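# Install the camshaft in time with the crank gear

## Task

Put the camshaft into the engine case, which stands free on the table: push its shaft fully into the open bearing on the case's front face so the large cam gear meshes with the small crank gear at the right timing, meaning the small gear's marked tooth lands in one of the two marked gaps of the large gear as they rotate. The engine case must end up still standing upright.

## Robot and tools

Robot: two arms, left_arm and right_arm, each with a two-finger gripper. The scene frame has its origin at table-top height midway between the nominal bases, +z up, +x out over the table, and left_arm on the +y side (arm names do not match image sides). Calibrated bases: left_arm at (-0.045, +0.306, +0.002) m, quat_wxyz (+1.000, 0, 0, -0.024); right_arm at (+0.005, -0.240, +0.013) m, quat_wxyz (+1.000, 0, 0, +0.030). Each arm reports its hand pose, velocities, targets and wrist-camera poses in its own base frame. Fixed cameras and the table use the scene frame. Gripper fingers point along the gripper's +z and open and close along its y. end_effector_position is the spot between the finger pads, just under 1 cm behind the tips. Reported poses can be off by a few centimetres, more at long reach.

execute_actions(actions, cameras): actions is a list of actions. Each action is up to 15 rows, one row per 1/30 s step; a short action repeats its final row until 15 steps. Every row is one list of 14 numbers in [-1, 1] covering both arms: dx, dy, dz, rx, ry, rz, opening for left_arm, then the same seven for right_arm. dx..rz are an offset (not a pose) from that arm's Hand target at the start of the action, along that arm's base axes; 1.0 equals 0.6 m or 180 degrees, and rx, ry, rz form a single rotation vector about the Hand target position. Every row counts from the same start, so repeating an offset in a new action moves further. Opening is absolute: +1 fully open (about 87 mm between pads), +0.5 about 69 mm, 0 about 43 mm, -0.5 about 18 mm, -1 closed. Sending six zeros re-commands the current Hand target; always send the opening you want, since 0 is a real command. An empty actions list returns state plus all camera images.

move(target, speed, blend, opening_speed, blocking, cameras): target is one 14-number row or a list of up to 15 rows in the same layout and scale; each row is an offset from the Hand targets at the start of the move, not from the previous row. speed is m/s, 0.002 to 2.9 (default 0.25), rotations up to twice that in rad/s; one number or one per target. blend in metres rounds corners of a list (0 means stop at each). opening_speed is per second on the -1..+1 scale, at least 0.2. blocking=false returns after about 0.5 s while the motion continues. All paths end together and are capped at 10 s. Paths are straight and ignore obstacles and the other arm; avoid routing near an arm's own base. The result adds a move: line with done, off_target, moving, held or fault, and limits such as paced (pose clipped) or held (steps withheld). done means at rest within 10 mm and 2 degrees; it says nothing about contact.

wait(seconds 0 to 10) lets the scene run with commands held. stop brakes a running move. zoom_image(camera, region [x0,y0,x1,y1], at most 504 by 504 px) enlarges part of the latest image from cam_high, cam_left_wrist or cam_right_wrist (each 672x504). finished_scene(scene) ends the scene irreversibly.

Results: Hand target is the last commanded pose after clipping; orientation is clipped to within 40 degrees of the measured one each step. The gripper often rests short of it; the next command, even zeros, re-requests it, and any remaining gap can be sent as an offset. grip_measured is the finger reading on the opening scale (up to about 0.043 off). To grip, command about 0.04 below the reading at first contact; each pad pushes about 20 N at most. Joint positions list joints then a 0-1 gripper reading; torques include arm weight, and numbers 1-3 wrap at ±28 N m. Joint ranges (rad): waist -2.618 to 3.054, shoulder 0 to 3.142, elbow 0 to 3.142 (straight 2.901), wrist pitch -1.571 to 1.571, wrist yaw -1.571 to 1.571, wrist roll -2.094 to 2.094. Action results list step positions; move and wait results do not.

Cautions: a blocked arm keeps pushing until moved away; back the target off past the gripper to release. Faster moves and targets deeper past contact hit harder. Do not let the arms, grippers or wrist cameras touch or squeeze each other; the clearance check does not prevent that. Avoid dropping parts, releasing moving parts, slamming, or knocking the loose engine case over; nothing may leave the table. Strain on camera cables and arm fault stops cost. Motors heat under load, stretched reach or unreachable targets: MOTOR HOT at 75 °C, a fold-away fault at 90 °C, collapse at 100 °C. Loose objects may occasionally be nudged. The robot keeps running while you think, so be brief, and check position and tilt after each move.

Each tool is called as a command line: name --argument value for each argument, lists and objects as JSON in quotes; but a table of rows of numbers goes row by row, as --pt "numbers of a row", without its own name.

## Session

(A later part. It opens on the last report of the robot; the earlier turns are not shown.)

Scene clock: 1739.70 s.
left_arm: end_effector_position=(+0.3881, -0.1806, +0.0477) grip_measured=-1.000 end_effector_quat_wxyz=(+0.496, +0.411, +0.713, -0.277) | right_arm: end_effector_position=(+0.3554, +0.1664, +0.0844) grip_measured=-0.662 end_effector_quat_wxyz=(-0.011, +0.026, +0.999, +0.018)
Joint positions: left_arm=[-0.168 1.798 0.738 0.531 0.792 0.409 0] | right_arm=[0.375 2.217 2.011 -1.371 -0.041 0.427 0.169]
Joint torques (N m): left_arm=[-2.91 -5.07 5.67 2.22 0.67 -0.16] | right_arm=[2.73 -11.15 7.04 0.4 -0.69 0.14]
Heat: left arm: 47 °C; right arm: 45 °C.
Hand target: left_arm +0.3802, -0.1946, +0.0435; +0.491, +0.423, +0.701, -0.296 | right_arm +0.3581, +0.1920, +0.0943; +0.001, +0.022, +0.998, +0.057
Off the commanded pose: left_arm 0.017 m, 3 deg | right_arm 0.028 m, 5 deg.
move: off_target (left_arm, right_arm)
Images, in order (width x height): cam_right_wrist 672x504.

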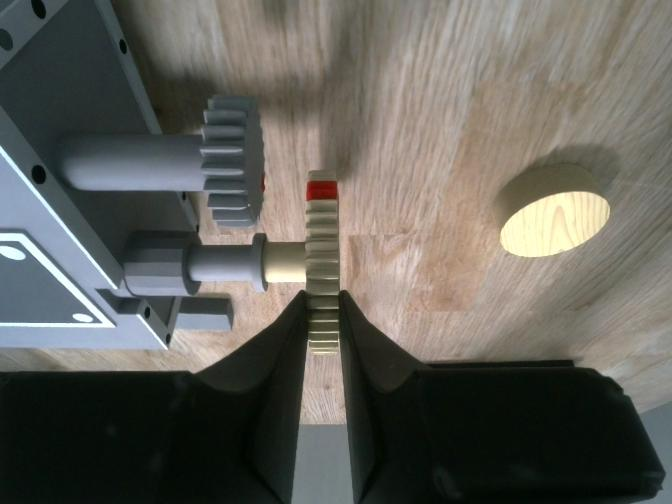

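move --pt "0 0.133 0.078 0 0 0 -1 0 -0.04 0 -0.015 0.0007 -0.005 -0.85" --pt "-0.2 0.158 0.26 -0.058 -0.101 0.357 -1 -0.0127 -0.103 0.0005 -0.03 0.0015 -0.0102 -0.85" --pt "-0.186 -0.131 0.188 -0.058 -0.101 0.357 -1 -0.0083 -0.06 0.0005 -0.03 0.0015 -0.0102 -0.85" --speed '[0.15,0.2,0.2]' --blend '[0.03,0.03,0]' --cameras '["cam_high","cam_left_wrist","cam_right_wrist"]'

zoom_image --camera "cam_left_wrist" --region '[340, 120, 550, 310]'

zoom_image --camera "cam_right_wrist" --region '[60, 60, 360, 360]'

Scene clock: 1776.83 s.
left_arm: end_effector_position=(+0.2679, -0.2705, +0.1528) grip_measured=-1.000 end_effector_quat_wxyz=(+0.703, -0.005, +0.711, +0.017) | right_arm: end_effector_position=(+0.3528, +0.1528, +0.0862) grip_measured=-0.662 end_effector_quat_wxyz=(-0.001, +0.038, +0.999, +0.008)
Joint positions: left_arm=[-1.247 1.642 0.621 0.98 -1.278 -0.022 0] | right_arm=[0.356 2.169 1.944 -1.342 -0.015 0.433 0.169]
Joint torques (N m): left_arm=[-0.68 -4.29 8.23 1.93 -0.25 -0.06] | right_arm=[0.77 -10.15 7.39 -0.01 0.02 0]
Heat: left arm: 47 °C; right arm: 47 °C.
Hand target: left_arm +0.2686, -0.2733, +0.1565; +0.706, -0.018, +0.707, +0.016 | right_arm +0.3530, +0.1561, +0.0946; +0.000, +0.037, +0.999, +0.010
Off the commanded pose: left_arm 0.004 m, 2 deg | right_arm 0.009 m, 0 deg.
move: done

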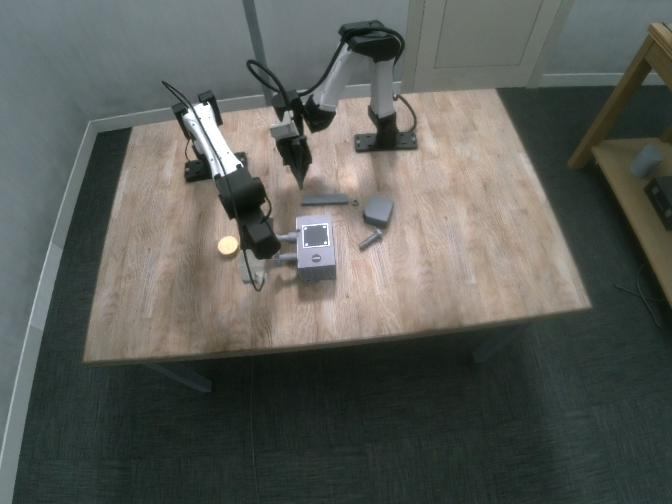

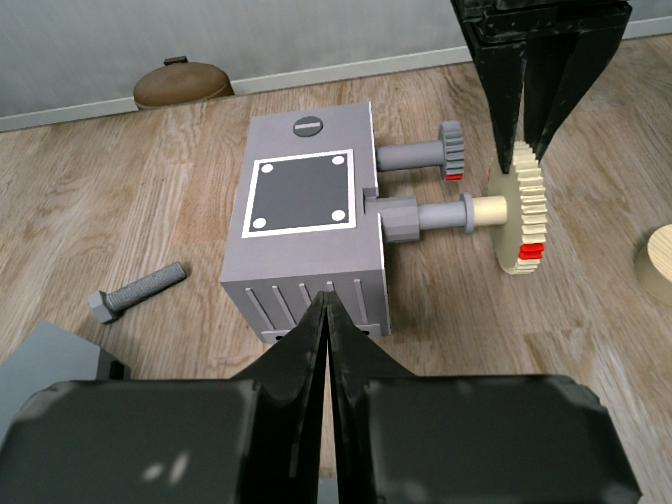

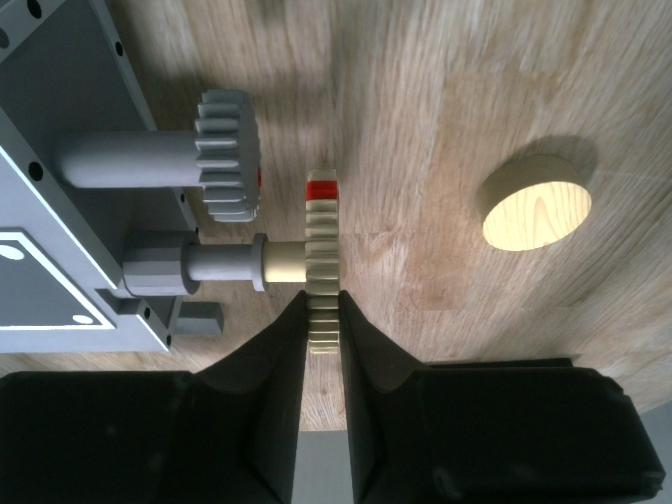

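Scaled by 2.400 from the camera's 672x504 image, which has a finer 960x720 frame.

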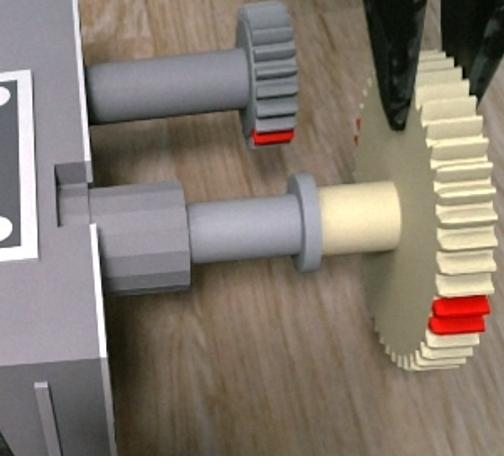

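Scaled by 1.680 from the camera's 672x504 image, which has a finer 960x720 frame.

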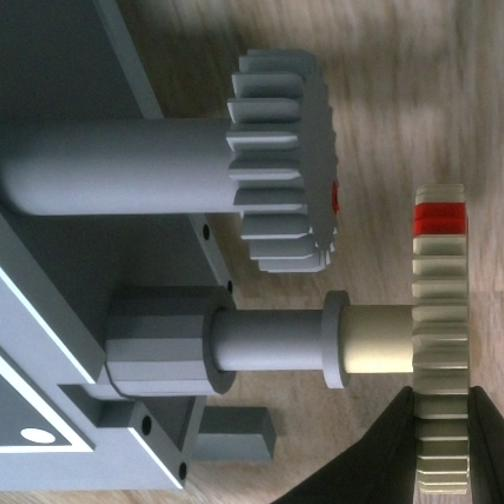

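execute_actions --actions '[[[0,0,0,0,0,0,-1,0.0001,0.0013,0,0,0,0.008,-0.85],[0,0,0,0,0,0,-1,0.0002,0.0026,0,0.0063,0,0.005,-0.85],[0,0,0,0,0,0,-1,0.0003,0.0039,0,0.0078,0,-0.0018,-0.85],[0,0,0,0,0,0,-1,0.0004,0.0052,0,0.0035,0,-0.0072,-0.85],[0,0,0,0,0,0,-1,0.0005,0.0065,0,-0.0035,0,-0.0072,-0.85],[0,0,0,0,0,0,-1,0.0006,0.0078,0,-0.0078,0,-0.0018,-0.85],[0,0,0,0,0,0,-1,0.0007,0.0091,0,-0.0063,0,0.005,-0.85],[0,0,0,0,0,0,-1,0.0008,0.0104,0,0,0,0.008,-0.85],[0,0,0,0,0,0,-1,0.0009,0.0117,0,0.0063,0,0.005,-0.85],[0,0,0,0,0,0,-1,0.001,0.013,0,0.0078,0,-0.0018,-0.85],[0,0,0,0,0,0,-1,0.0011,0.0143,0,0.0035,0,-0.0072,-0.85],[0,0,0,0,0,0,-1,0.0012,0.0156,0,-0.0035,0,-0.0072,-0.85],[0,0,0,0,0,0,-1,0.0013,0.0169,0,-0.0078,0,-0.0018,-0.85],[0,0,0,0,0,0,-1,0.0014,0.0182,0,-0.0063,0,0.005,-0.85],[0,0,0,0,0,0,-1,0.0015,0.0195,0,0,0,0,-0.85]]]' --cameras '["cam_left_wrist","cam_right_wrist"]'

zoom_image --camera "cam_left_wrist" --region '[340, 120, 550, 310]'

Scene clock: 1818.67 s.
left_arm: end_effector_position=(+0.2680, -0.2706, +0.1536) grip_measured=-1.000 end_effector_quat_wxyz=(+0.703, -0.006, +0.710, +0.016) | right_arm: end_effector_position=(+0.3523, +0.1580, +0.0867) grip_measured=-0.662 end_effector_quat_wxyz=(-0.004, +0.037, +0.999, -0.004)
Joint positions: left_arm=[-1.247 1.642 0.621 0.986 -1.278 -0.017 0] | right_arm=[0.377 2.193 1.985 -1.373 0.004 0.451 0.169]
Joint torques (N m): left_arm=[-0.68 -4.16 8.14 1.91 -0.24 -0.05] | right_arm=[1.24 -10.33 7.2 0.11 -0.19 0.07]
Heat: left arm: 45 °C; right arm: 44 °C.
Hand target: left_arm +0.2686, -0.2733, +0.1564; +0.706, -0.018, +0.707, +0.016 | right_arm +0.3539, +0.1678, +0.0945; +0.000, +0.037, +0.999, +0.010
Off the commanded pose: left_arm 0.004 m, 1 deg | right_arm 0.013 m, 2 deg.
Step readings (end_effector_position of left_arm | right_arm):
0: (+0.2679, -0.2705, +0.1529) | (+0.3528, +0.1528, +0.0862)
1: (+0.2679, -0.2705, +0.1530) | (+0.3529, +0.1529, +0.0863)
2: (+0.2679, -0.2705, +0.1531) | (+0.3527, +0.1531, +0.0862)
4: (+0.2679, -0.2706, +0.1533) | (+0.3527, +0.1534, +0.0862)
8: (+0.2679, -0.2706, +0.1535) | (+0.3522, +0.1560, +0.0866)
15: (+0.2680, -0.2706, +0.1536) | (+0.3525, +0.1579, +0.0867)
Images, in order (width x height): cam_left_wrist 672x504, cam_right_wrist 672x504.

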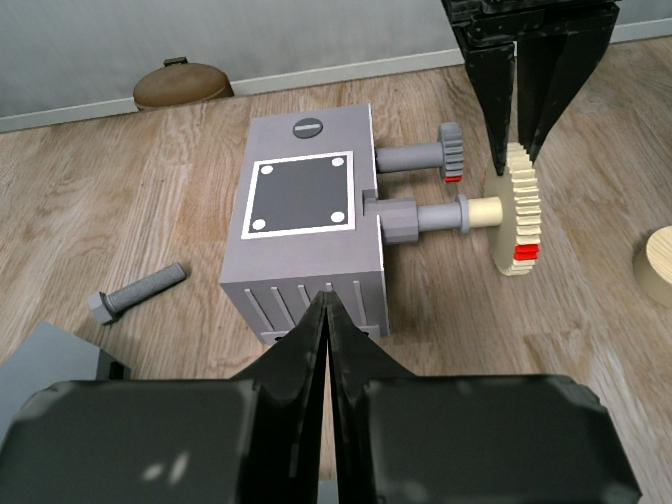

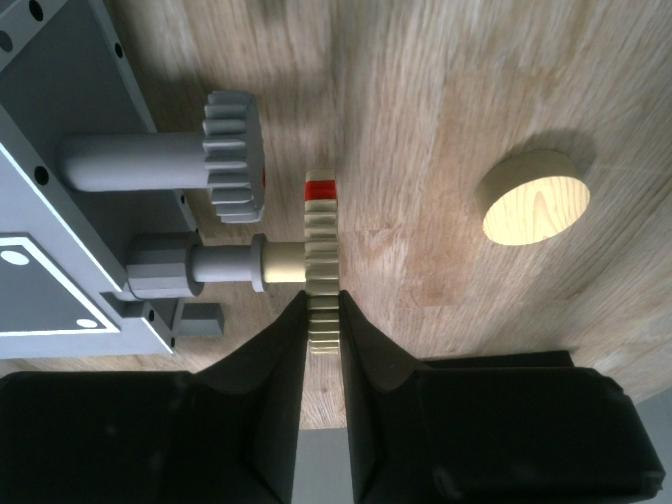

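Scaled by 2.400 from the camera's 672x504 image, which has a finer 960x720 frame.

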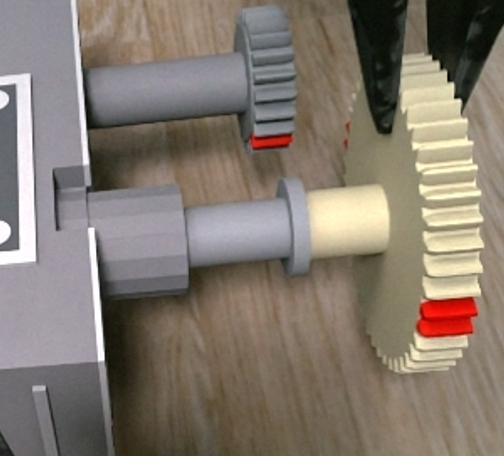

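execute_actions --actions '[[[0,0,0,0,0,0,-1,0,0.0005,0,0,0,0.010,-0.85],[0,0,0,0,0,0,-1,0,0.001,0,0.0078,0,0.0062,-0.85],[0,0,0,0,0,0,-1,0,0.0015,0,0.0098,0,-0.0022,-0.85],[0,0,0,0,0,0,-1,0,0.002,0,0.0043,0,-0.009,-0.85],[0,0,0,0,0,0,-1,0,0.0025,0,-0.0043,0,-0.009,-0.85],[0,0,0,0,0,0,-1,0,0.003,0,-0.0098,0,-0.0022,-0.85],[0,0,0,0,0,0,-1,0,0.0035,0,-0.0078,0,0.0062,-0.85],[0,0,0,0,0,0,-1,0,0.004,0,0,0,0.010,-0.85],[0,0,0,0,0,0,-1,0.0002,0.0045,0,0.0078,0,0.0062,-0.85],[0,0,0,0,0,0,-1,0.0002,0.005,0,0.0098,0,-0.0022,-0.85],[0,0,0,0,0,0,-1,0.0003,0.0055,0,0.0043,0,-0.009,-0.85],[0,0,0,0,0,0,-1,0.0004,0.006,0,-0.0043,0,-0.009,-0.85],[0,0,0,0,0,0,-1,0.0004,0.0065,0,-0.0098,0,-0.0022,-0.85],[0,0,0,0,0,0,-1,0.0005,0.007,0,-0.0078,0,0.0062,-0.85],[0,0,0,0,0,0,-1,0.0005,0.0075,0,0,0,0,-0.85]],[[0,0,0,0,0,0,-1,0,0.0005,0,0,0,0.010,-0.85],[0,0,0,0,0,0,-1,0,0.001,0,0.0078,0,0.0062,-0.85],[0,0,0,0,0,0,-1,0,0.0015,0,0.0098,0,-0.0022,-0.85],[0,0,0,0,0,0,-1,0,0.002,0,0.0043,0,-0.009,-0.85],[0,0,0,0,0,0,-1,0,0.0025,0,-0.0043,0,-0.009,-0.85],[0,0,0,0,0,0,-1,0,0.003,0,-0.0098,0,-0.0022,-0.85],[0,0,0,0,0,0,-1,0,0.0035,0,-0.0078,0,0.0062,-0.85],[0,0,0,0,0,0,-1,0,0.004,0,0,0,0.010,-0.85],[0,0,0,0,0,0,-1,0.0002,0.0045,0,0.0078,0,0.0062,-0.85],[0,0,0,0,0,0,-1,0.0002,0.005,0,0.0098,0,-0.0022,-0.85],[0,0,0,0,0,0,-1,0.0003,0.0055,0,0.0043,0,-0.009,-0.85],[0,0,0,0,0,0,-1,0.0004,0.006,0,-0.0043,0,-0.009,-0.85],[0,0,0,0,0,0,-1,0.0004,0.0065,0,-0.0098,0,-0.0022,-0.85],[0,0,0,0,0,0,-1,0.0005,0.007,0,-0.0078,0,0.0062,-0.85],[0,0,0,0,0,0,-1,0.0005,0.0075,0,0,0,0,-0.85]]]' --cameras '["cam_left_wrist","cam_right_wrist"]'

zoom_image --camera "cam_left_wrist" --region '[340, 120, 550, 310]'

zoom_image --camera "cam_right_wrist" --region '[80, 60, 380, 360]'

Scene clock: 1836.50 s.
left_arm: end_effector_position=(+0.2680, -0.2706, +0.1537) grip_measured=-1.000 end_effector_quat_wxyz=(+0.704, -0.006, +0.710, +0.016) | right_arm: end_effector_position=(+0.3517, +0.1629, +0.0868) grip_measured=-0.662 end_effector_quat_wxyz=(-0.010, +0.038, +0.999, -0.013)
Joint positions: left_arm=[-1.247 1.642 0.621 0.987 -1.278 -0.017 0] | right_arm=[0.392 2.219 2.025 -1.404 0.015 0.468 0.169]
Joint torques (N m): left_arm=[-0.68 -4.15 8.16 1.92 -0.24 -0.05] | right_arm=[1.46 -11.06 6.67 0.25 -0.31 0.07]
Heat: left arm: 44 °C; right arm: 46 °C.
Hand target: left_arm +0.2686, -0.2732, +0.1564; +0.706, -0.018, +0.707, +0.016 | right_arm +0.3545, +0.1766, +0.0945; +0.000, +0.038, +0.999, +0.009
Off the commanded pose: left_arm 0.004 m, 1 deg | right_arm 0.016 m, 3 deg.
Step readings (end_effector_position of left_arm | right_arm):
0: (+0.2680, -0.2706, +0.1537) | (+0.3523, +0.1580, +0.0867)
1: (+0.2680, -0.2706, +0.1537) | (+0.3523, +0.1579, +0.0867)
2: (+0.2680, -0.2706, +0.1537) | (+0.3522, +0.1581, +0.0868)
4: (+0.2680, -0.2706, +0.1537) | (+0.3522, +0.1583, +0.0868)
8: (+0.2680, -0.2706, +0.1537) | (+0.3524, +0.1583, +0.0868)
15: (+0.2680, -0.2706, +0.1537) | (+0.3522, +0.1590, +0.0868)
16: (+0.2680, -0.2706, +0.1537) | (+0.3521, +0.1593, +0.0868)
17: (+0.2680, -0.2706, +0.1537) | (+0.3520, +0.1595, +0.0869)
19: (+0.2680, -0.2706, +0.1537) | (+0.3520, +0.1600, +0.0869)
23: (+0.2680, -0.2706, +0.1537) | (+0.3520, +0.1605, +0.0869)
30: (+0.2680, -0.2706, +0.1537) | (+0.3519, +0.1625, +0.0868)
Images, in order (width x height): cam_left_wrist 672x504, cam_right_wrist 672x504.

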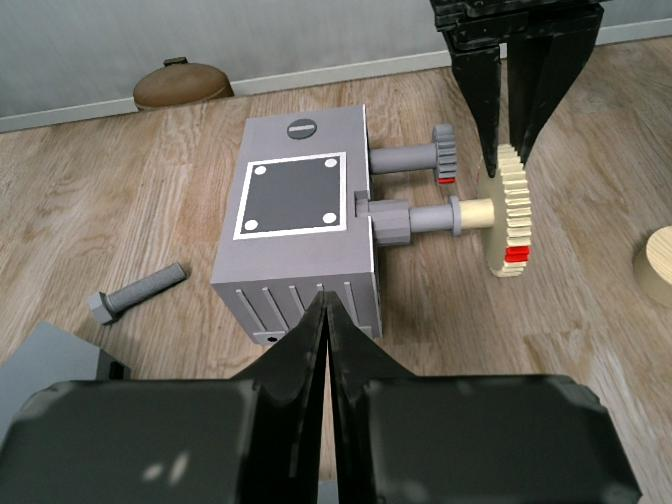

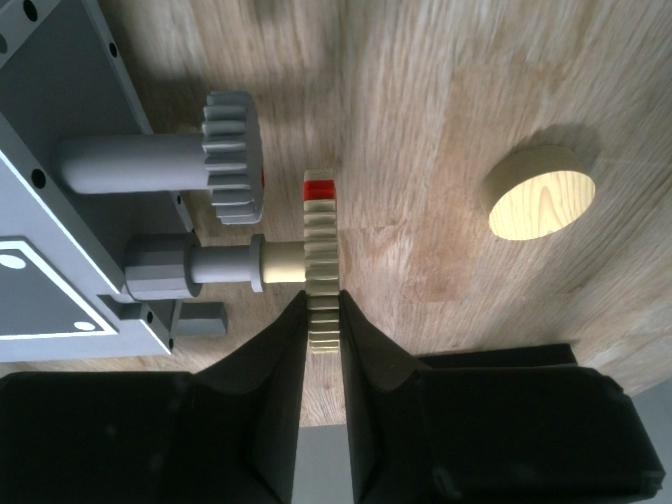

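Scaled by 2.400 from the camera's 672x504 image, which has a finer 960x720 frame.

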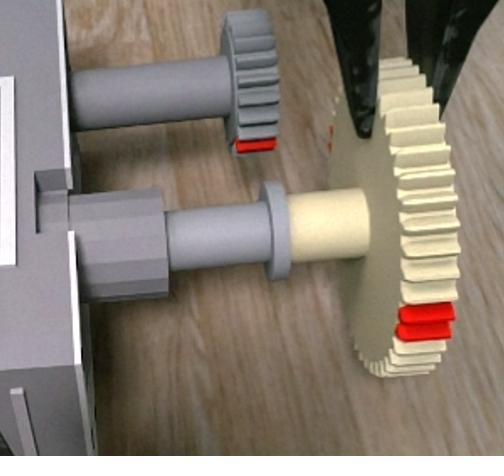

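Scaled by 1.680 from the camera's 672x504 image, which has a finer 960x720 frame.

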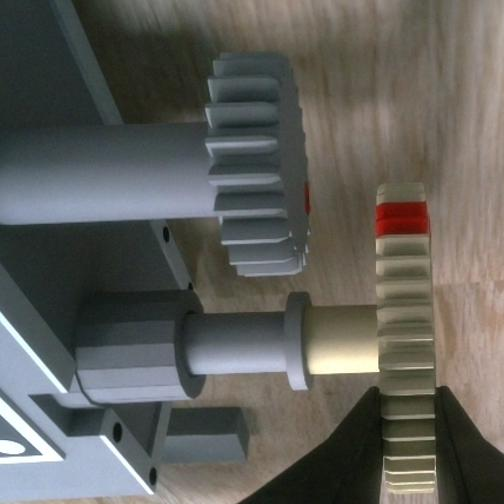

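execute_actions --actions '[[[0,0,0,0,0,0,-1,0,-0.004,0,0.003,0,0.010,-0.85],[0,0,0,0,0,0,-1,0,-0.008,0,0.0118,0,0.0062,-0.85],[0,0,0,0,0,0,-1,0,-0.012,0,0.0158,0,-0.0022,-0.85],[0,0,0,0,0,0,-1,0,-0.016,0,0.0123,0,-0.009,-0.85],[0,0,0,0,0,0,-1,0,-0.018,0,0.0117,0,-0.009,-0.85],[0,0,0,0,0,0,-1,0,-0.018,0,0.0102,0,-0.0022,-0.85],[0,0,0,0,0,0,-1,0,-0.018,0,0.0142,0,0.0062,-0.85],[0,0,0,0,0,0,-1,0,-0.018,0,0.022,0,0.010,-0.85],[0,0,0,0,0,0,-1,0,-0.018,0,0.0298,0,0.0062,-0.85],[0,0,0,0,0,0,-1,0,-0.018,0,0.0318,0,-0.0022,-0.85],[0,0,0,0,0,0,-1,0,-0.018,0,0.0263,0,-0.009,-0.85],[0,0,0,0,0,0,-1,0,-0.018,0,0.0177,0,-0.009,-0.85],[0,0,0,0,0,0,-1,0,-0.018,0,0.0122,0,-0.0022,-0.85],[0,0,0,0,0,0,-1,0,-0.018,0,0.0142,0,0.0062,-0.85],[0,0,0,0,0,0,-1,0,-0.018,0,0.022,0,0,-0.85]]]' --cameras '["cam_left_wrist","cam_right_wrist"]'

zoom_image --camera "cam_left_wrist" --region '[340, 120, 550, 310]'

zoom_image --camera "cam_right_wrist" --region '[80, 60, 380, 360]'

Scene clock: 1854.30 s.
left_arm: end_effector_position=(+0.2680, -0.2706, +0.1537) grip_measured=-1.000 end_effector_quat_wxyz=(+0.704, -0.006, +0.710, +0.016) | right_arm: end_effector_position=(+0.3526, +0.1618, +0.0843) grip_measured=-0.662 end_effector_quat_wxyz=(-0.015, +0.039, +0.999, +0.024)
Joint positions: left_arm=[-1.247 1.642 0.621 0.987 -1.278 -0.017 0] | right_arm=[0.359 2.198 1.978 -1.36 -0.056 0.438 0.169]
Joint torques (N m): left_arm=[-0.69 -4.15 8.17 1.92 -0.25 -0.05] | right_arm=[-0.05 -13.42 4.15 0.39 -0.27 -0.09]
Heat: left arm: 43 °C; right arm: 45 °C.
Hand target: left_arm +0.2686, -0.2732, +0.1564; +0.706, -0.018, +0.707, +0.016 | right_arm +0.3545, +0.1659, +0.0945; -0.001, +0.037, +0.998, +0.044
Off the commanded pose: left_arm 0.004 m, 1 deg | right_arm 0.011 m, 3 deg.
Step readings (end_effector_position of left_arm | right_arm):
0: (+0.2680, -0.2706, +0.1537) | (+0.3517, +0.1629, +0.0868)
1: (+0.2680, -0.2706, +0.1537) | (+0.3518, +0.1630, +0.0868)
2: (+0.2680, -0.2706, +0.1537) | (+0.3520, +0.1631, +0.0868)
4: (+0.2680, -0.2706, +0.1537) | (+0.3523, +0.1622, +0.0863)
8: (+0.2680, -0.2706, +0.1537) | (+0.3523, +0.1616, +0.0846)
15: (+0.2680, -0.2706, +0.1537) | (+0.3526, +0.1615, +0.0843)
Images, in order (width x height): cam_left_wrist 672x504, cam_right_wrist 672x504.

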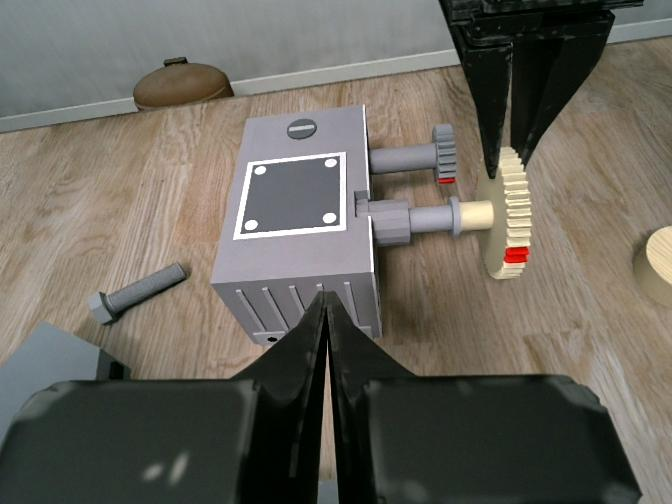

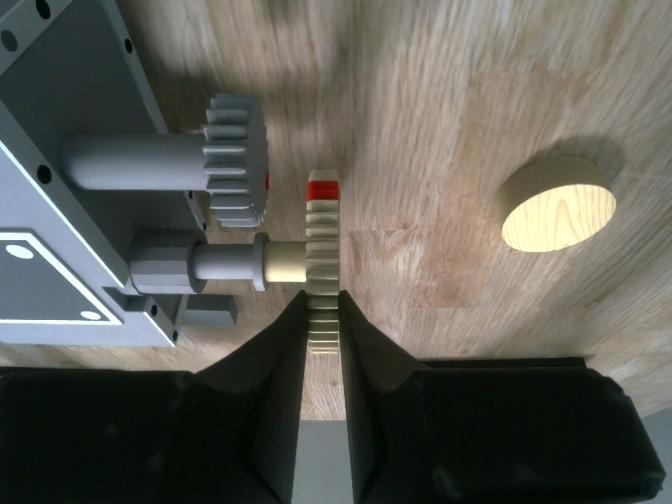

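Scaled by 2.400 from the camera's 672x504 image, which has a finer 960x720 frame.

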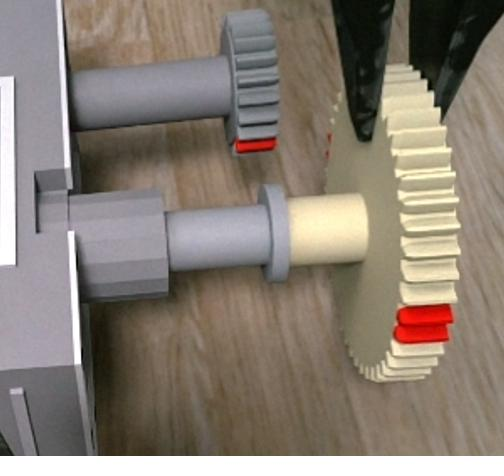

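Scaled by 1.680 from the camera's 672x504 image, which has a finer 960x720 frame.

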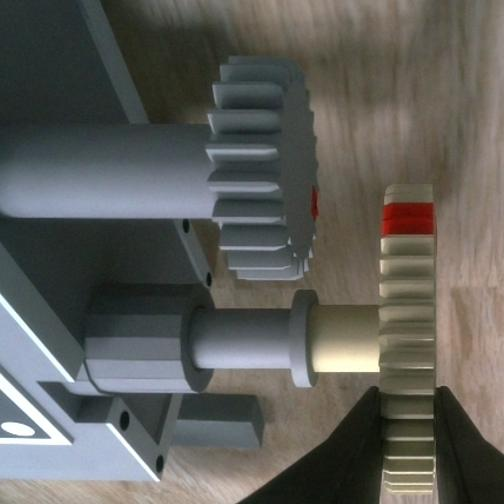

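execute_actions --actions '[[[0,0,0,0,0,0,-1,0.0001,0.001,0,0.001,0,0.010,-0.85],[0,0,0,0,0,0,-1,0.0002,0.0024,0,0.009,0,0.0062,-0.85],[0,0,0,0,0,0,-1,0.0003,0.0036,0,0.011,0,-0.0022,-0.85],[0,0,0,0,0,0,-1,0.0004,0.0048,0,0.006,0,-0.009,-0.85],[0,0,0,0,0,0,-1,0.0005,0.006,0,-0.001,0,-0.009,-0.85],[0,0,0,0,0,0,-1,0.0006,0.0072,0,-0.005,0,-0.0022,-0.85],[0,0,0,0,0,0,-1,0.0007,0.0084,0,-0.001,0,0.0062,-0.85],[0,0,0,0,0,0,-1,0.0008,0.0096,0,0.008,0,0.010,-0.85],[0,0,0,0,0,0,-1,0.0009,0.0108,0,0.016,0,0.0062,-0.85],[0,0,0,0,0,0,-1,0.001,0.012,0,0.018,0,-0.0022,-0.85],[0,0,0,0,0,0,-1,0.0011,0.0132,0,0.013,0,-0.009,-0.85],[0,0,0,0,0,0,-1,0.0012,0.0144,0,0.005,0,-0.009,-0.85],[0,0,0,0,0,0,-1,0.0013,0.0156,0,0.002,0,-0.0022,-0.85],[0,0,0,0,0,0,-1,0.0014,0.0168,0,0.005,0,0.0062,-0.85],[0,0,0,0,0,0,-1,0.0015,0.018,0,0.01,0,0,-0.85]],[[0,0,0,0,0,0,-1,0,0.0005,0,0,0,0.010,-0.85],[0,0,0,0,0,0,-1,0,0.001,0,0.0078,0,0.0062,-0.85],[0,0,0,0,0,0,-1,0,0.0015,0,0.0098,0,-0.0022,-0.85],[0,0,0,0,0,0,-1,0,0.002,0,0.0043,0,-0.009,-0.85],[0,0,0,0,0,0,-1,0,0.0025,0,-0.0043,0,-0.009,-0.85],[0,0,0,0,0,0,-1,0,0.003,0,-0.0098,0,-0.0022,-0.85],[0,0,0,0,0,0,-1,0,0.0035,0,-0.0078,0,0.0062,-0.85],[0,0,0,0,0,0,-1,0,0.004,0,0,0,0.010,-0.85],[0,0,0,0,0,0,-1,0.0002,0.0045,0,0.0078,0,0.0062,-0.85],[0,0,0,0,0,0,-1,0.0002,0.005,0,0.0098,0,-0.0022,-0.85],[0,0,0,0,0,0,-1,0.0003,0.0055,0,0.0043,0,-0.009,-0.85],[0,0,0,0,0,0,-1,0.0004,0.006,0,-0.0043,0,-0.009,-0.85],[0,0,0,0,0,0,-1,0.0004,0.0065,0,-0.0098,0,-0.0022,-0.85],[0,0,0,0,0,0,-1,0.0005,0.007,0,-0.0078,0,0.0062,-0.85],[0,0,0,0,0,0,-1,0.0005,0.0075,0,0,0,0,-0.85]]]' --cameras '["cam_left_wrist","cam_right_wrist"]'

zoom_image --camera "cam_left_wrist" --region '[340, 120, 550, 310]'

zoom_image --camera "cam_right_wrist" --region '[80, 60, 380, 360]'

Scene clock: 1878.37 s.
left_arm: end_effector_position=(+0.2680, -0.2706, +0.1537) grip_measured=-1.000 end_effector_quat_wxyz=(+0.704, -0.006, +0.710, +0.016) | right_arm: end_effector_position=(+0.3525, +0.1629, +0.0849) grip_measured=-0.662 end_effector_quat_wxyz=(-0.013, +0.039, +0.999, +0.022)
Joint positions: left_arm=[-1.247 1.642 0.621 0.987 -1.278 -0.017 0] | right_arm=[0.364 2.196 1.977 -1.358 -0.051 0.442 0.169]
Joint torques (N m): left_arm=[-0.69 -4.16 8.16 1.92 -0.24 -0.05] | right_arm=[1.36 -11.73 6.02 0.42 -0.65 0.05]
Heat: left arm: 42 °C; right arm: 49 °C.
Hand target: left_arm +0.2686, -0.2732, +0.1564; +0.706, -0.018, +0.707, +0.016 | right_arm +0.3558, +0.1812, +0.0946; -0.002, +0.038, +0.998, +0.060
Off the commanded pose: left_arm 0.004 m, 1 deg | right_arm 0.021 m, 4 deg.
Step readings (end_effector_position of left_arm | right_arm):
0: (+0.2680, -0.2706, +0.1537) | (+0.3526, +0.1618, +0.0843)
1: (+0.2680, -0.2706, +0.1537) | (+0.3526, +0.1617, +0.0843)
2: (+0.2680, -0.2706, +0.1537) | (+0.3527, +0.1620, +0.0843)
4: (+0.2680, -0.2706, +0.1537) | (+0.3527, +0.1619, +0.0844)
8: (+0.2680, -0.2706, +0.1537) | (+0.3528, +0.1619, +0.0843)
15: (+0.2680, -0.2706, +0.1537) | (+0.3528, +0.1624, +0.0843)
16: (+0.2680, -0.2706, +0.1537) | (+0.3528, +0.1623, +0.0843)
17: (+0.2680, -0.2706, +0.1537) | (+0.3527, +0.1625, +0.0843)
19: (+0.2680, -0.2706, +0.1537) | (+0.3528, +0.1626, +0.0843)
23: (+0.2680, -0.2706, +0.1537) | (+0.3527, +0.1625, +0.0845)
30: (+0.2680, -0.2706, +0.1537) | (+0.3525, +0.1628, +0.0849)
Images, in order (width x height): cam_left_wrist 672x504, cam_right_wrist 672x504.

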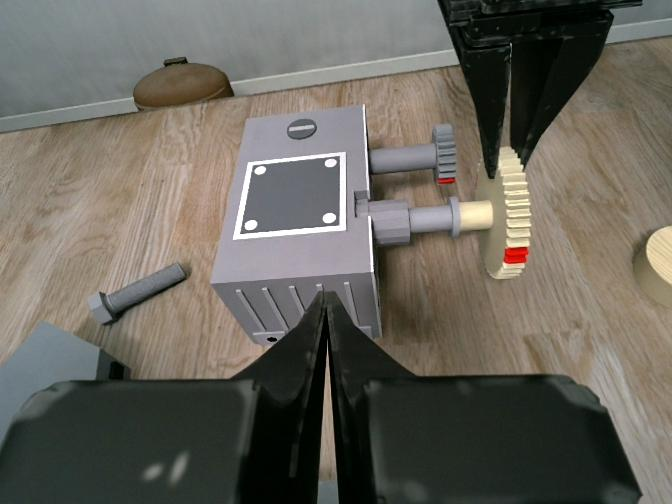

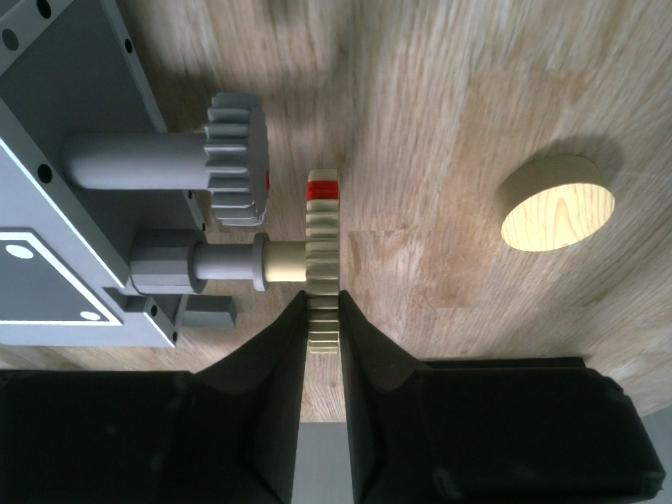

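Scaled by 2.400 from the camera's 672x504 image, which has a finer 960x720 frame.

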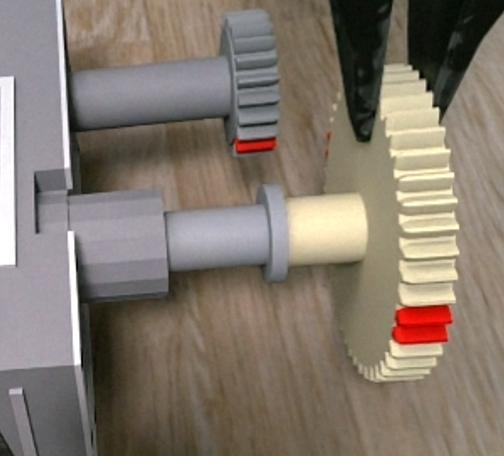

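Scaled by 1.680 from the camera's 672x504 image, which has a finer 960x720 frame.

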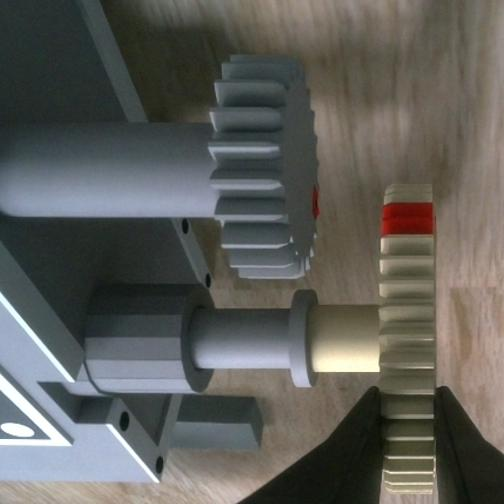

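execute_actions --actions '[[[0,0,0,0,0,0,-1,0,0,0,0,0,0.004,-0.85],[0,0,0,0,0,0,-1,0,0,0,-0.002,0,0.010,-0.85],[0,0,0,0,0,0,-1,0,0,0,-0.005,0,0.017,-0.85],[0,0,0,0,0,0,-1,0,0.001,0,-0.005,0,0.022,-0.85],[0,0,0,0,0,0,-1,0,0.002,0,-0.005,0,0.028,-0.85],[0,0,0,0,0,0,-1,0,0.003,0,-0.005,0,0.030,-0.85],[0,0,0,0,0,0,-1,0,0.004,0,-0.005,0,0.026,-0.85],[0,0,0,0,0,0,-1,0,0.005,0,-0.005,0,0.020,-0.85],[0,0,0,0,0,0,-1,0,0.006,0,-0.005,0,0.014,-0.85],[0,0,0,0,0,0,-1,0,0.007,0,-0.005,0,0.008,-0.85],[0,0,0,0,0,0,-1,0,0.008,0,-0.005,0,0.008,-0.85],[0,0,0,0,0,0,-1,0,0.008,0,-0.005,0,0.012,-0.85],[0,0,0,0,0,0,-1,0,0.008,0,-0.005,0,0.016,-0.85],[0,0,0,0,0,0,-1,0,0.008,0,-0.005,0,0.018,-0.85],[0,0,0,0,0,0,-1,0,0.008,0,-0.005,0,0.018,-0.85]]]' --cameras '["cam_left_wrist","cam_right_wrist"]'

zoom_image --camera "cam_left_wrist" --region '[340, 120, 550, 310]'

zoom_image --camera "cam_right_wrist" --region '[80, 60, 380, 360]'

Scene clock: 1893.03 s.
left_arm: end_effector_position=(+0.2680, -0.2706, +0.1537) grip_measured=-1.000 end_effector_quat_wxyz=(+0.704, -0.006, +0.710, +0.016) | right_arm: end_effector_position=(+0.3535, +0.1640, +0.0857) grip_measured=-0.662 end_effector_quat_wxyz=(-0.009, +0.024, +1.000, +0.017)
Joint positions: left_arm=[-1.247 1.642 0.621 0.987 -1.278 -0.017 0] | right_arm=[0.373 2.202 1.992 -1.365 -0.039 0.422 0.169]
Joint torques (N m): left_arm=[-0.69 -4.16 8.14 1.91 -0.24 -0.05] | right_arm=[2.4 -10.22 7.77 0.28 -0.64 -0.1]
Motor temperatures (°C): left_arm=[23 28 39 42 26 25 24] | right_arm=[25 48 40 28 27 26 30]
Heat: left arm: 42 °C; right arm: 48 °C.
Hand target: left_arm +0.2686, -0.2732, +0.1564; +0.706, -0.018, +0.707, +0.016 | right_arm +0.3557, +0.1859, +0.0946; -0.003, +0.009, +0.999, +0.052
Off the commanded pose: left_arm 0.004 m, 1 deg | right_arm 0.024 m, 4 deg.
Step readings (end_effector_position of left_arm | right_arm):
0: (+0.2680, -0.2706, +0.1537) | (+0.3525, +0.1629, +0.0849)
1: (+0.2680, -0.2706, +0.1537) | (+0.3525, +0.1629, +0.0849)
2: (+0.2680, -0.2706, +0.1537) | (+0.3525, +0.1628, +0.0849)
4: (+0.2680, -0.2706, +0.1537) | (+0.3529, +0.1632, +0.0852)
8: (+0.2680, -0.2706, +0.1537) | (+0.3535, +0.1637, +0.0858)
15: (+0.2680, -0.2706, +0.1537) | (+0.3535, +0.1641, +0.0857)
Images, in order (width x height): cam_left_wrist 672x504, cam_right_wrist 672x504.

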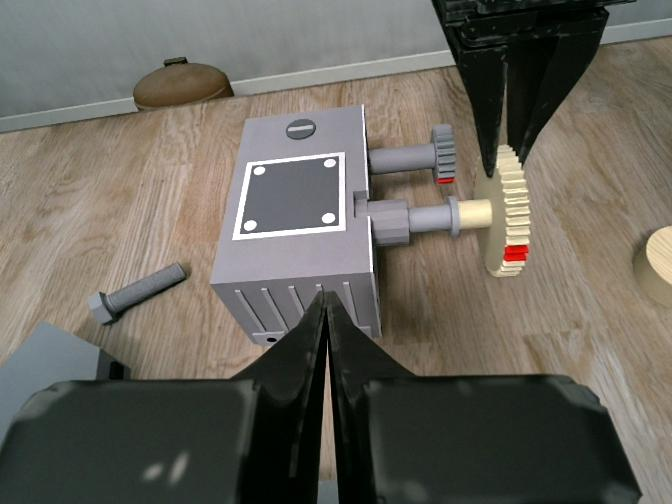

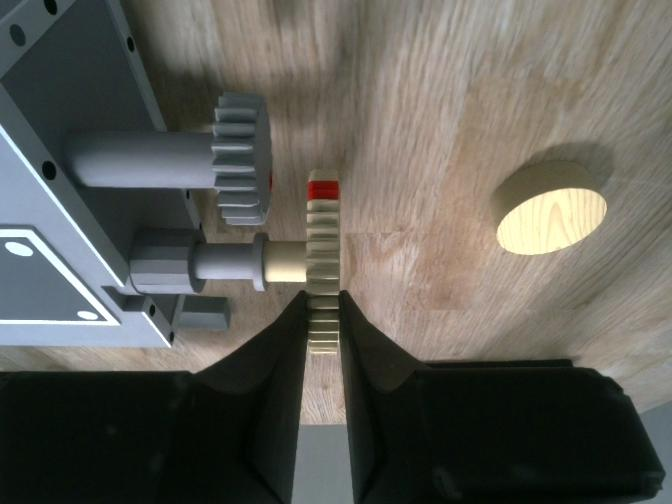

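Scaled by 2.400 from the camera's 672x504 image, which has a finer 960x720 frame.

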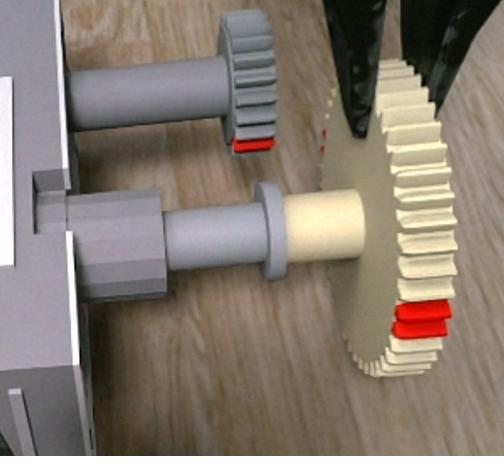

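Scaled by 1.680 from the camera's 672x504 image, which has a finer 960x720 frame.

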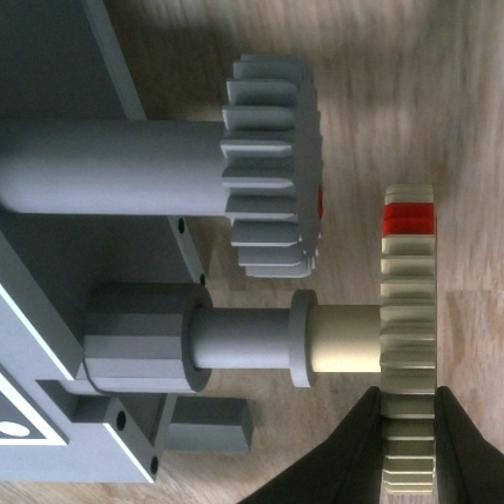

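move --pt "0 0 0 0 0 0 -1 0 -0.03 0 0 0 0 -0.85" --pt "0 0 0 0 0 0 -1 0 -0.03 0 0 0 0 -0.45" --speed 0.1 --opening_speed 0.4 --cameras '["cam_left_wrist","cam_right_wrist"]'

zoom_image --camera "cam_left_wrist" --region '[340, 120, 550, 310]'

zoom_image --camera "cam_right_wrist" --region '[80, 60, 380, 360]'

Scene clock: 1915.13 s.
left_arm: end_effector_position=(+0.2680, -0.2706, +0.1537) grip_measured=-1.000 end_effector_quat_wxyz=(+0.704, -0.006, +0.710, +0.016) | right_arm: end_effector_position=(+0.3530, +0.1667, +0.0867) grip_measured=-0.450 end_effector_quat_wxyz=(-0.016, +0.010, +0.999, +0.040)
Joint positions: left_arm=[-1.247 1.642 0.621 0.987 -1.278 -0.017 0] | right_arm=[0.363 2.202 1.992 -1.361 -0.086 0.383 0.275]
Joint torques (N m): left_arm=[-0.69 -4.16 8.16 1.92 -0.24 -0.05] | right_arm=[-0.23 -12.63 4.56 0.37 -0.14 -0.1]
Heat: left arm: 42 °C; right arm: 46 °C.
Hand target: left_arm +0.2686, -0.2732, +0.1564; +0.706, -0.018, +0.707, +0.016 | right_arm +0.3557, +0.1680, +0.0946; -0.003, +0.009, +0.999, +0.052
Off the commanded pose: left_arm 0.004 m, 1 deg | right_arm 0.008 m, 2 deg.
move: done; target 2's new opening was sent with right_arm's hand 0.010 m and 3 deg from that target
Images, in order (width x height): cam_left_wrist 672x504, cam_right_wrist 672x504.

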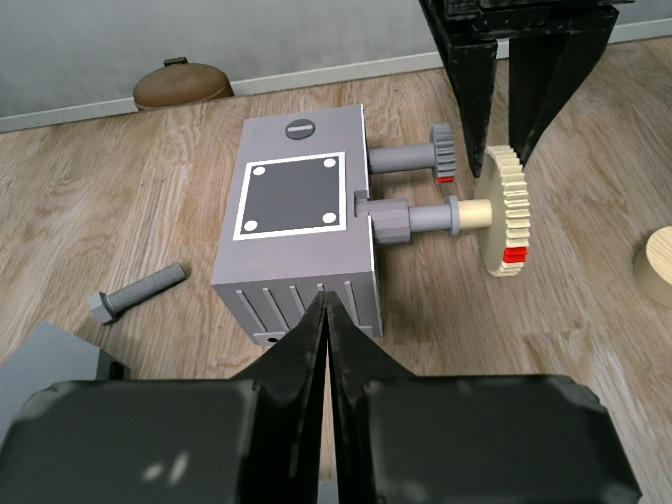

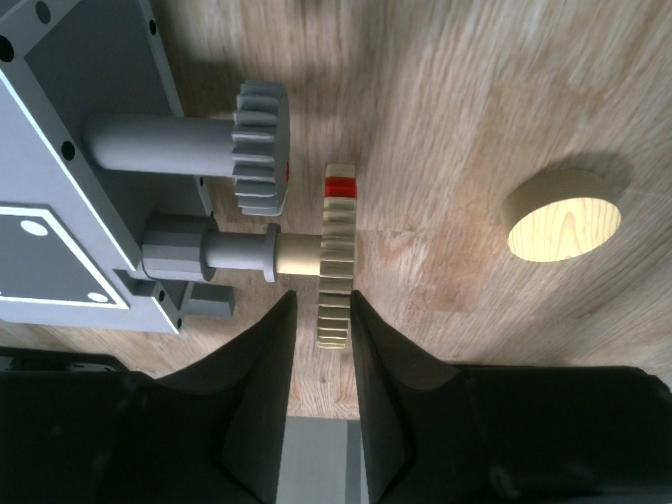

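Scaled by 2.400 from the camera's 672x504 image, which has a finer 960x720 frame.

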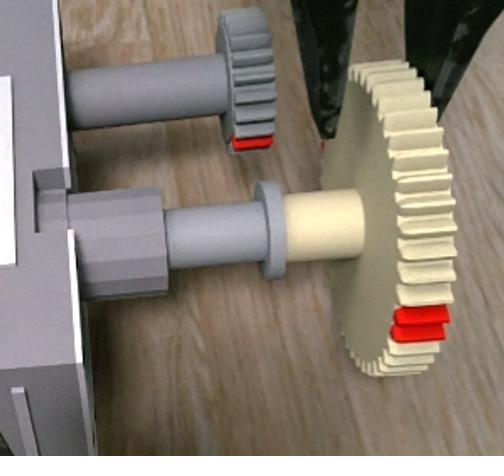

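Scaled by 1.680 from the camera's 672x504 image, which has a finer 960x720 frame.

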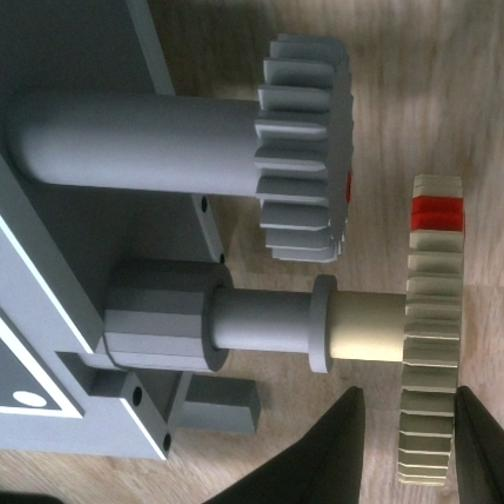

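move --target '[0,0,0,0,0,0,-1, 0,-0.009,0,-0.0144,0.0009,-0.013,-0.45]' --speed 0.1 --cameras '["cam_left_wrist","cam_right_wrist"]'

zoom_image --camera "cam_right_wrist" --region '[80, 60, 380, 360]'

Scene clock: 1939.27 s.
left_arm: end_effector_position=(+0.2680, -0.2706, +0.1537) grip_measured=-1.000 end_effector_quat_wxyz=(+0.704, -0.006, +0.710, +0.016) | right_arm: end_effector_position=(+0.3542, +0.1648, +0.0862) grip_measured=-0.450 end_effector_quat_wxyz=(-0.013, +0.025, +0.999, +0.031)
Joint positions: left_arm=[-1.247 1.642 0.621 0.987 -1.278 -0.017 0] | right_arm=[0.363 2.202 1.992 -1.361 -0.066 0.413 0.275]
Joint torques (N m): left_arm=[-0.69 -4.15 8.14 1.92 -0.24 -0.05] | right_arm=[-0.06 -12.07 5.41 0.18 0.12 0.01]
Heat: left arm: 42 °C; right arm: 46 °C.
Hand target: left_arm +0.2686, -0.2732, +0.1564; +0.706, -0.018, +0.707, +0.016 | right_arm +0.3557, +0.1626, +0.0946; -0.003, +0.030, +0.999, +0.029
Off the commanded pose: left_arm 0.004 m, 1 deg | right_arm 0.009 m, 1 deg.
move: done
Images, in order (width x height): cam_left_wrist 672x504, cam_right_wrist 672x504.

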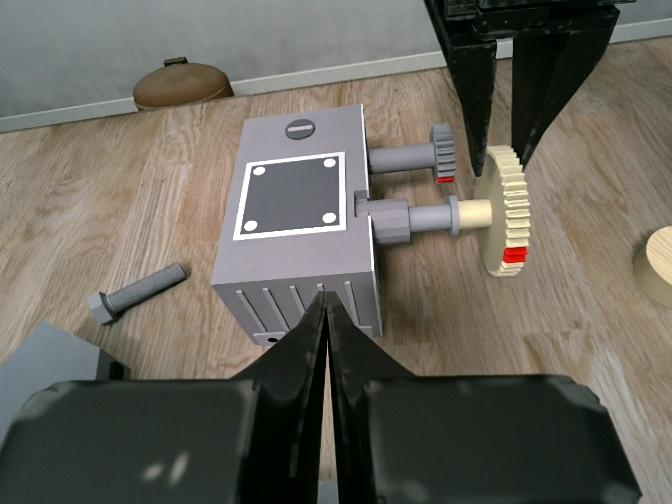

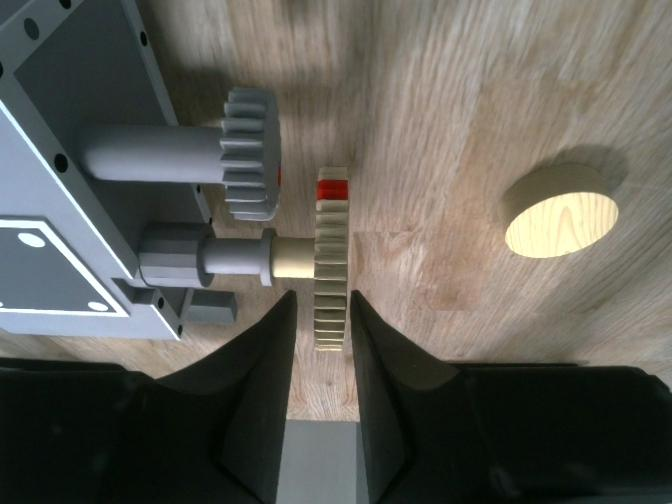

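Scaled by 1.680 from the camera's 672x504 image, which has a finer 960x720 frame.

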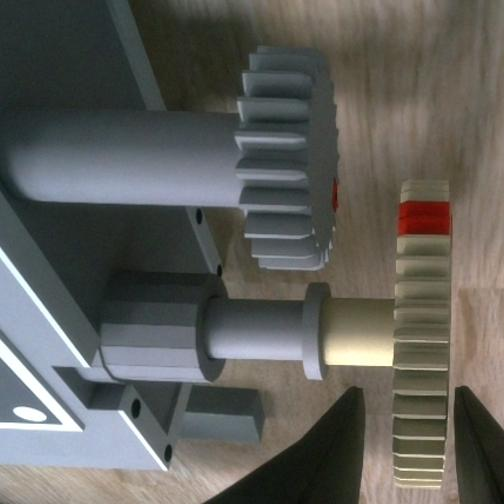

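move --target '[0,0,0,0,0,0,-1, 0,-0.004,0,-0.0115,0.0007,-0.010,-0.45]' --speed 0.1 --cameras '["cam_right_wrist"]'

zoom_image --camera "cam_right_wrist" --region '[80, 60, 380, 360]'

Scene clock: 1946.30 s.
left_arm: end_effector_position=(+0.2680, -0.2706, +0.1537) grip_measured=-1.000 end_effector_quat_wxyz=(+0.704, -0.006, +0.710, +0.016) | right_arm: end_effector_position=(+0.3529, +0.1596, +0.0860) grip_measured=-0.450 end_effector_quat_wxyz=(-0.014, +0.043, +0.999, +0.012)
Joint positions: left_arm=[-1.247 1.642 0.621 0.987 -1.278 -0.017 0] | right_arm=[0.363 2.202 1.992 -1.376 -0.033 0.449 0.275]
Joint torques (N m): left_arm=[-0.69 -4.15 8.16 1.92 -0.24 -0.05] | right_arm=[0.44 -11.23 6.56 0.11 0.2 0.03]
Heat: left arm: 42 °C; right arm: 46 °C.
Hand target: left_arm +0.2686, -0.2732, +0.1564; +0.706, -0.018, +0.707, +0.016 | right_arm +0.3558, +0.1602, +0.0946; -0.003, +0.045, +0.999, +0.011
Off the commanded pose: left_arm 0.004 m, 1 deg | right_arm 0.009 m, 1 deg.
move: done
Images, in order (width x height): cam_right_wrist 672x504.

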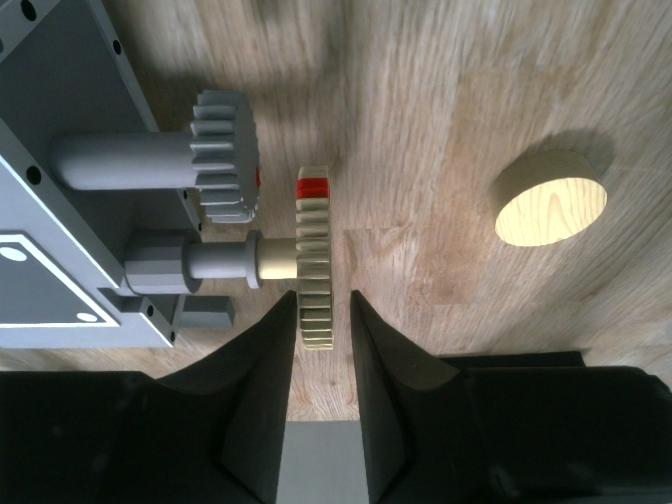

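Scaled by 1.680 from the camera's 672x504 image, which has a finer 960x720 frame.

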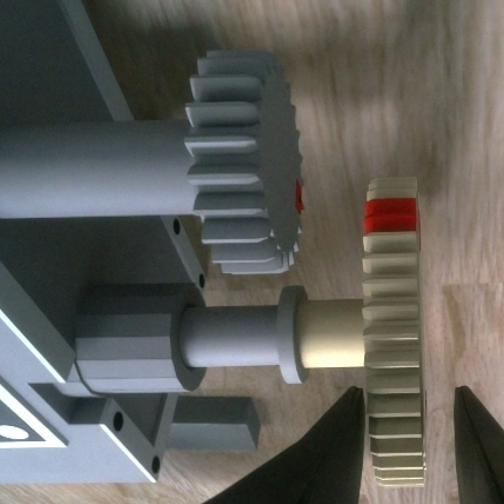

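move --target '[0,0,0,0,0,0,-1, 0.0,0.012,0,0.0025,0,0.0025,-0.45]' --speed 0.1 --cameras '["cam_left_wrist","cam_right_wrist"]'

zoom_image --camera "cam_right_wrist" --region '[80, 60, 380, 360]'

zoom_image --camera "cam_left_wrist" --region '[340, 120, 550, 310]'

Scene clock: 1958.27 s.
left_arm: end_effector_position=(+0.2680, -0.2706, +0.1537) grip_measured=-1.000 end_effector_quat_wxyz=(+0.704, -0.006, +0.710, +0.016) | right_arm: end_effector_position=(+0.3538, +0.1639, +0.0891) grip_measured=-0.450 end_effector_quat_wxyz=(-0.009, +0.041, +0.999, +0.014)
Joint positions: left_arm=[-1.247 1.642 0.621 0.987 -1.278 -0.017 0] | right_arm=[0.372 2.202 2.006 -1.379 -0.033 0.455 0.275]
Joint torques (N m): left_arm=[-0.68 -4.15 8.14 1.92 -0.24 -0.05] | right_arm=[0.9 -10.26 6.82 0.13 0.07 0.04]
Heat: left arm: 42 °C; right arm: 46 °C.
Hand target: left_arm +0.2686, -0.2732, +0.1564; +0.706, -0.018, +0.707, +0.016 | right_arm +0.3558, +0.1674, +0.0947; -0.003, +0.042, +0.999, +0.015
Off the commanded pose: left_arm 0.004 m, 1 deg | right_arm 0.007 m, 1 deg.
move: done
Images, in order (width x height): cam_left_wrist 672x504, cam_right_wrist 672x504.

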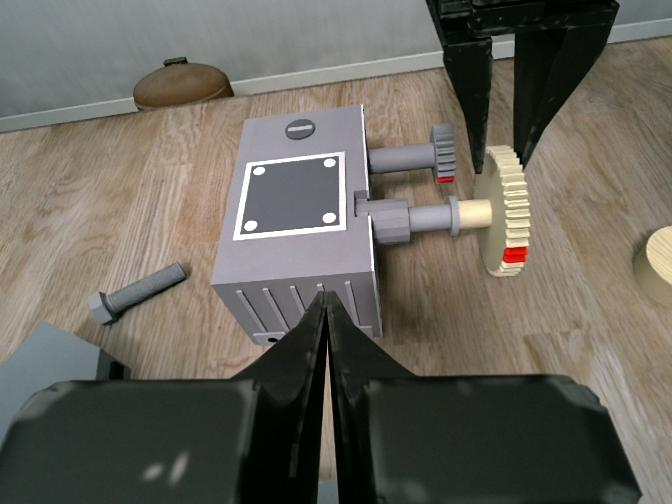

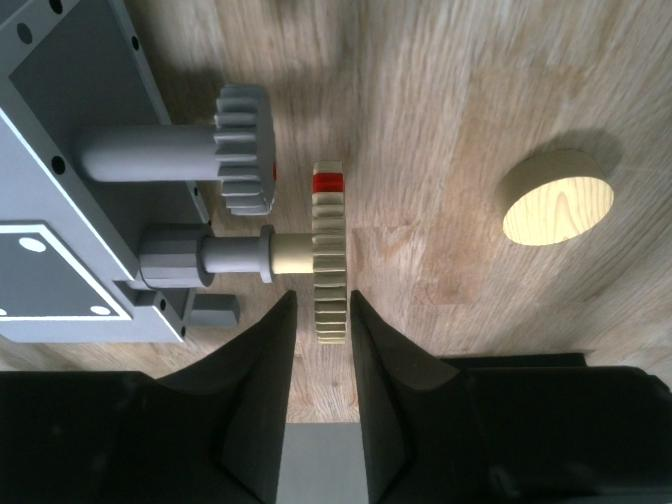

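Scaled by 1.680 from the camera's 672x504 image, which has a finer 960x720 frame.

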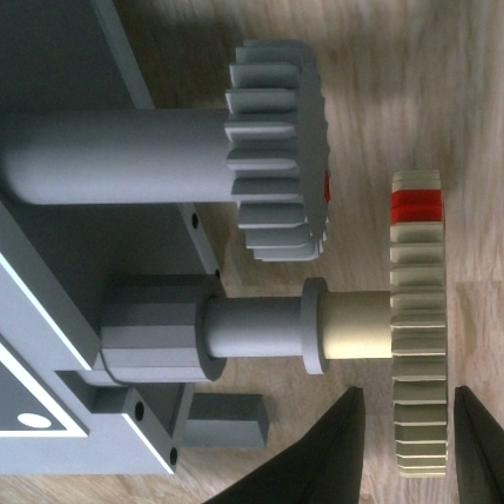

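Scaled by 2.400 from the camera's 672x504 image, which has a finer 960x720 frame.

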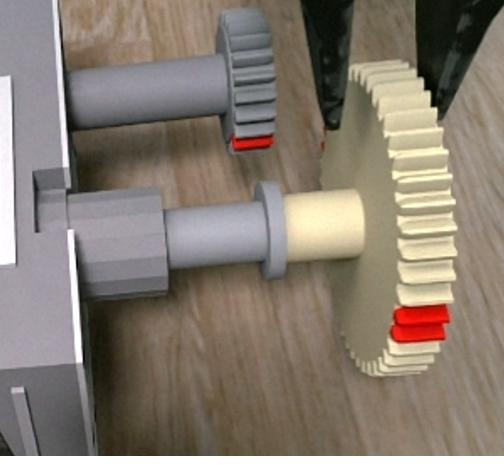

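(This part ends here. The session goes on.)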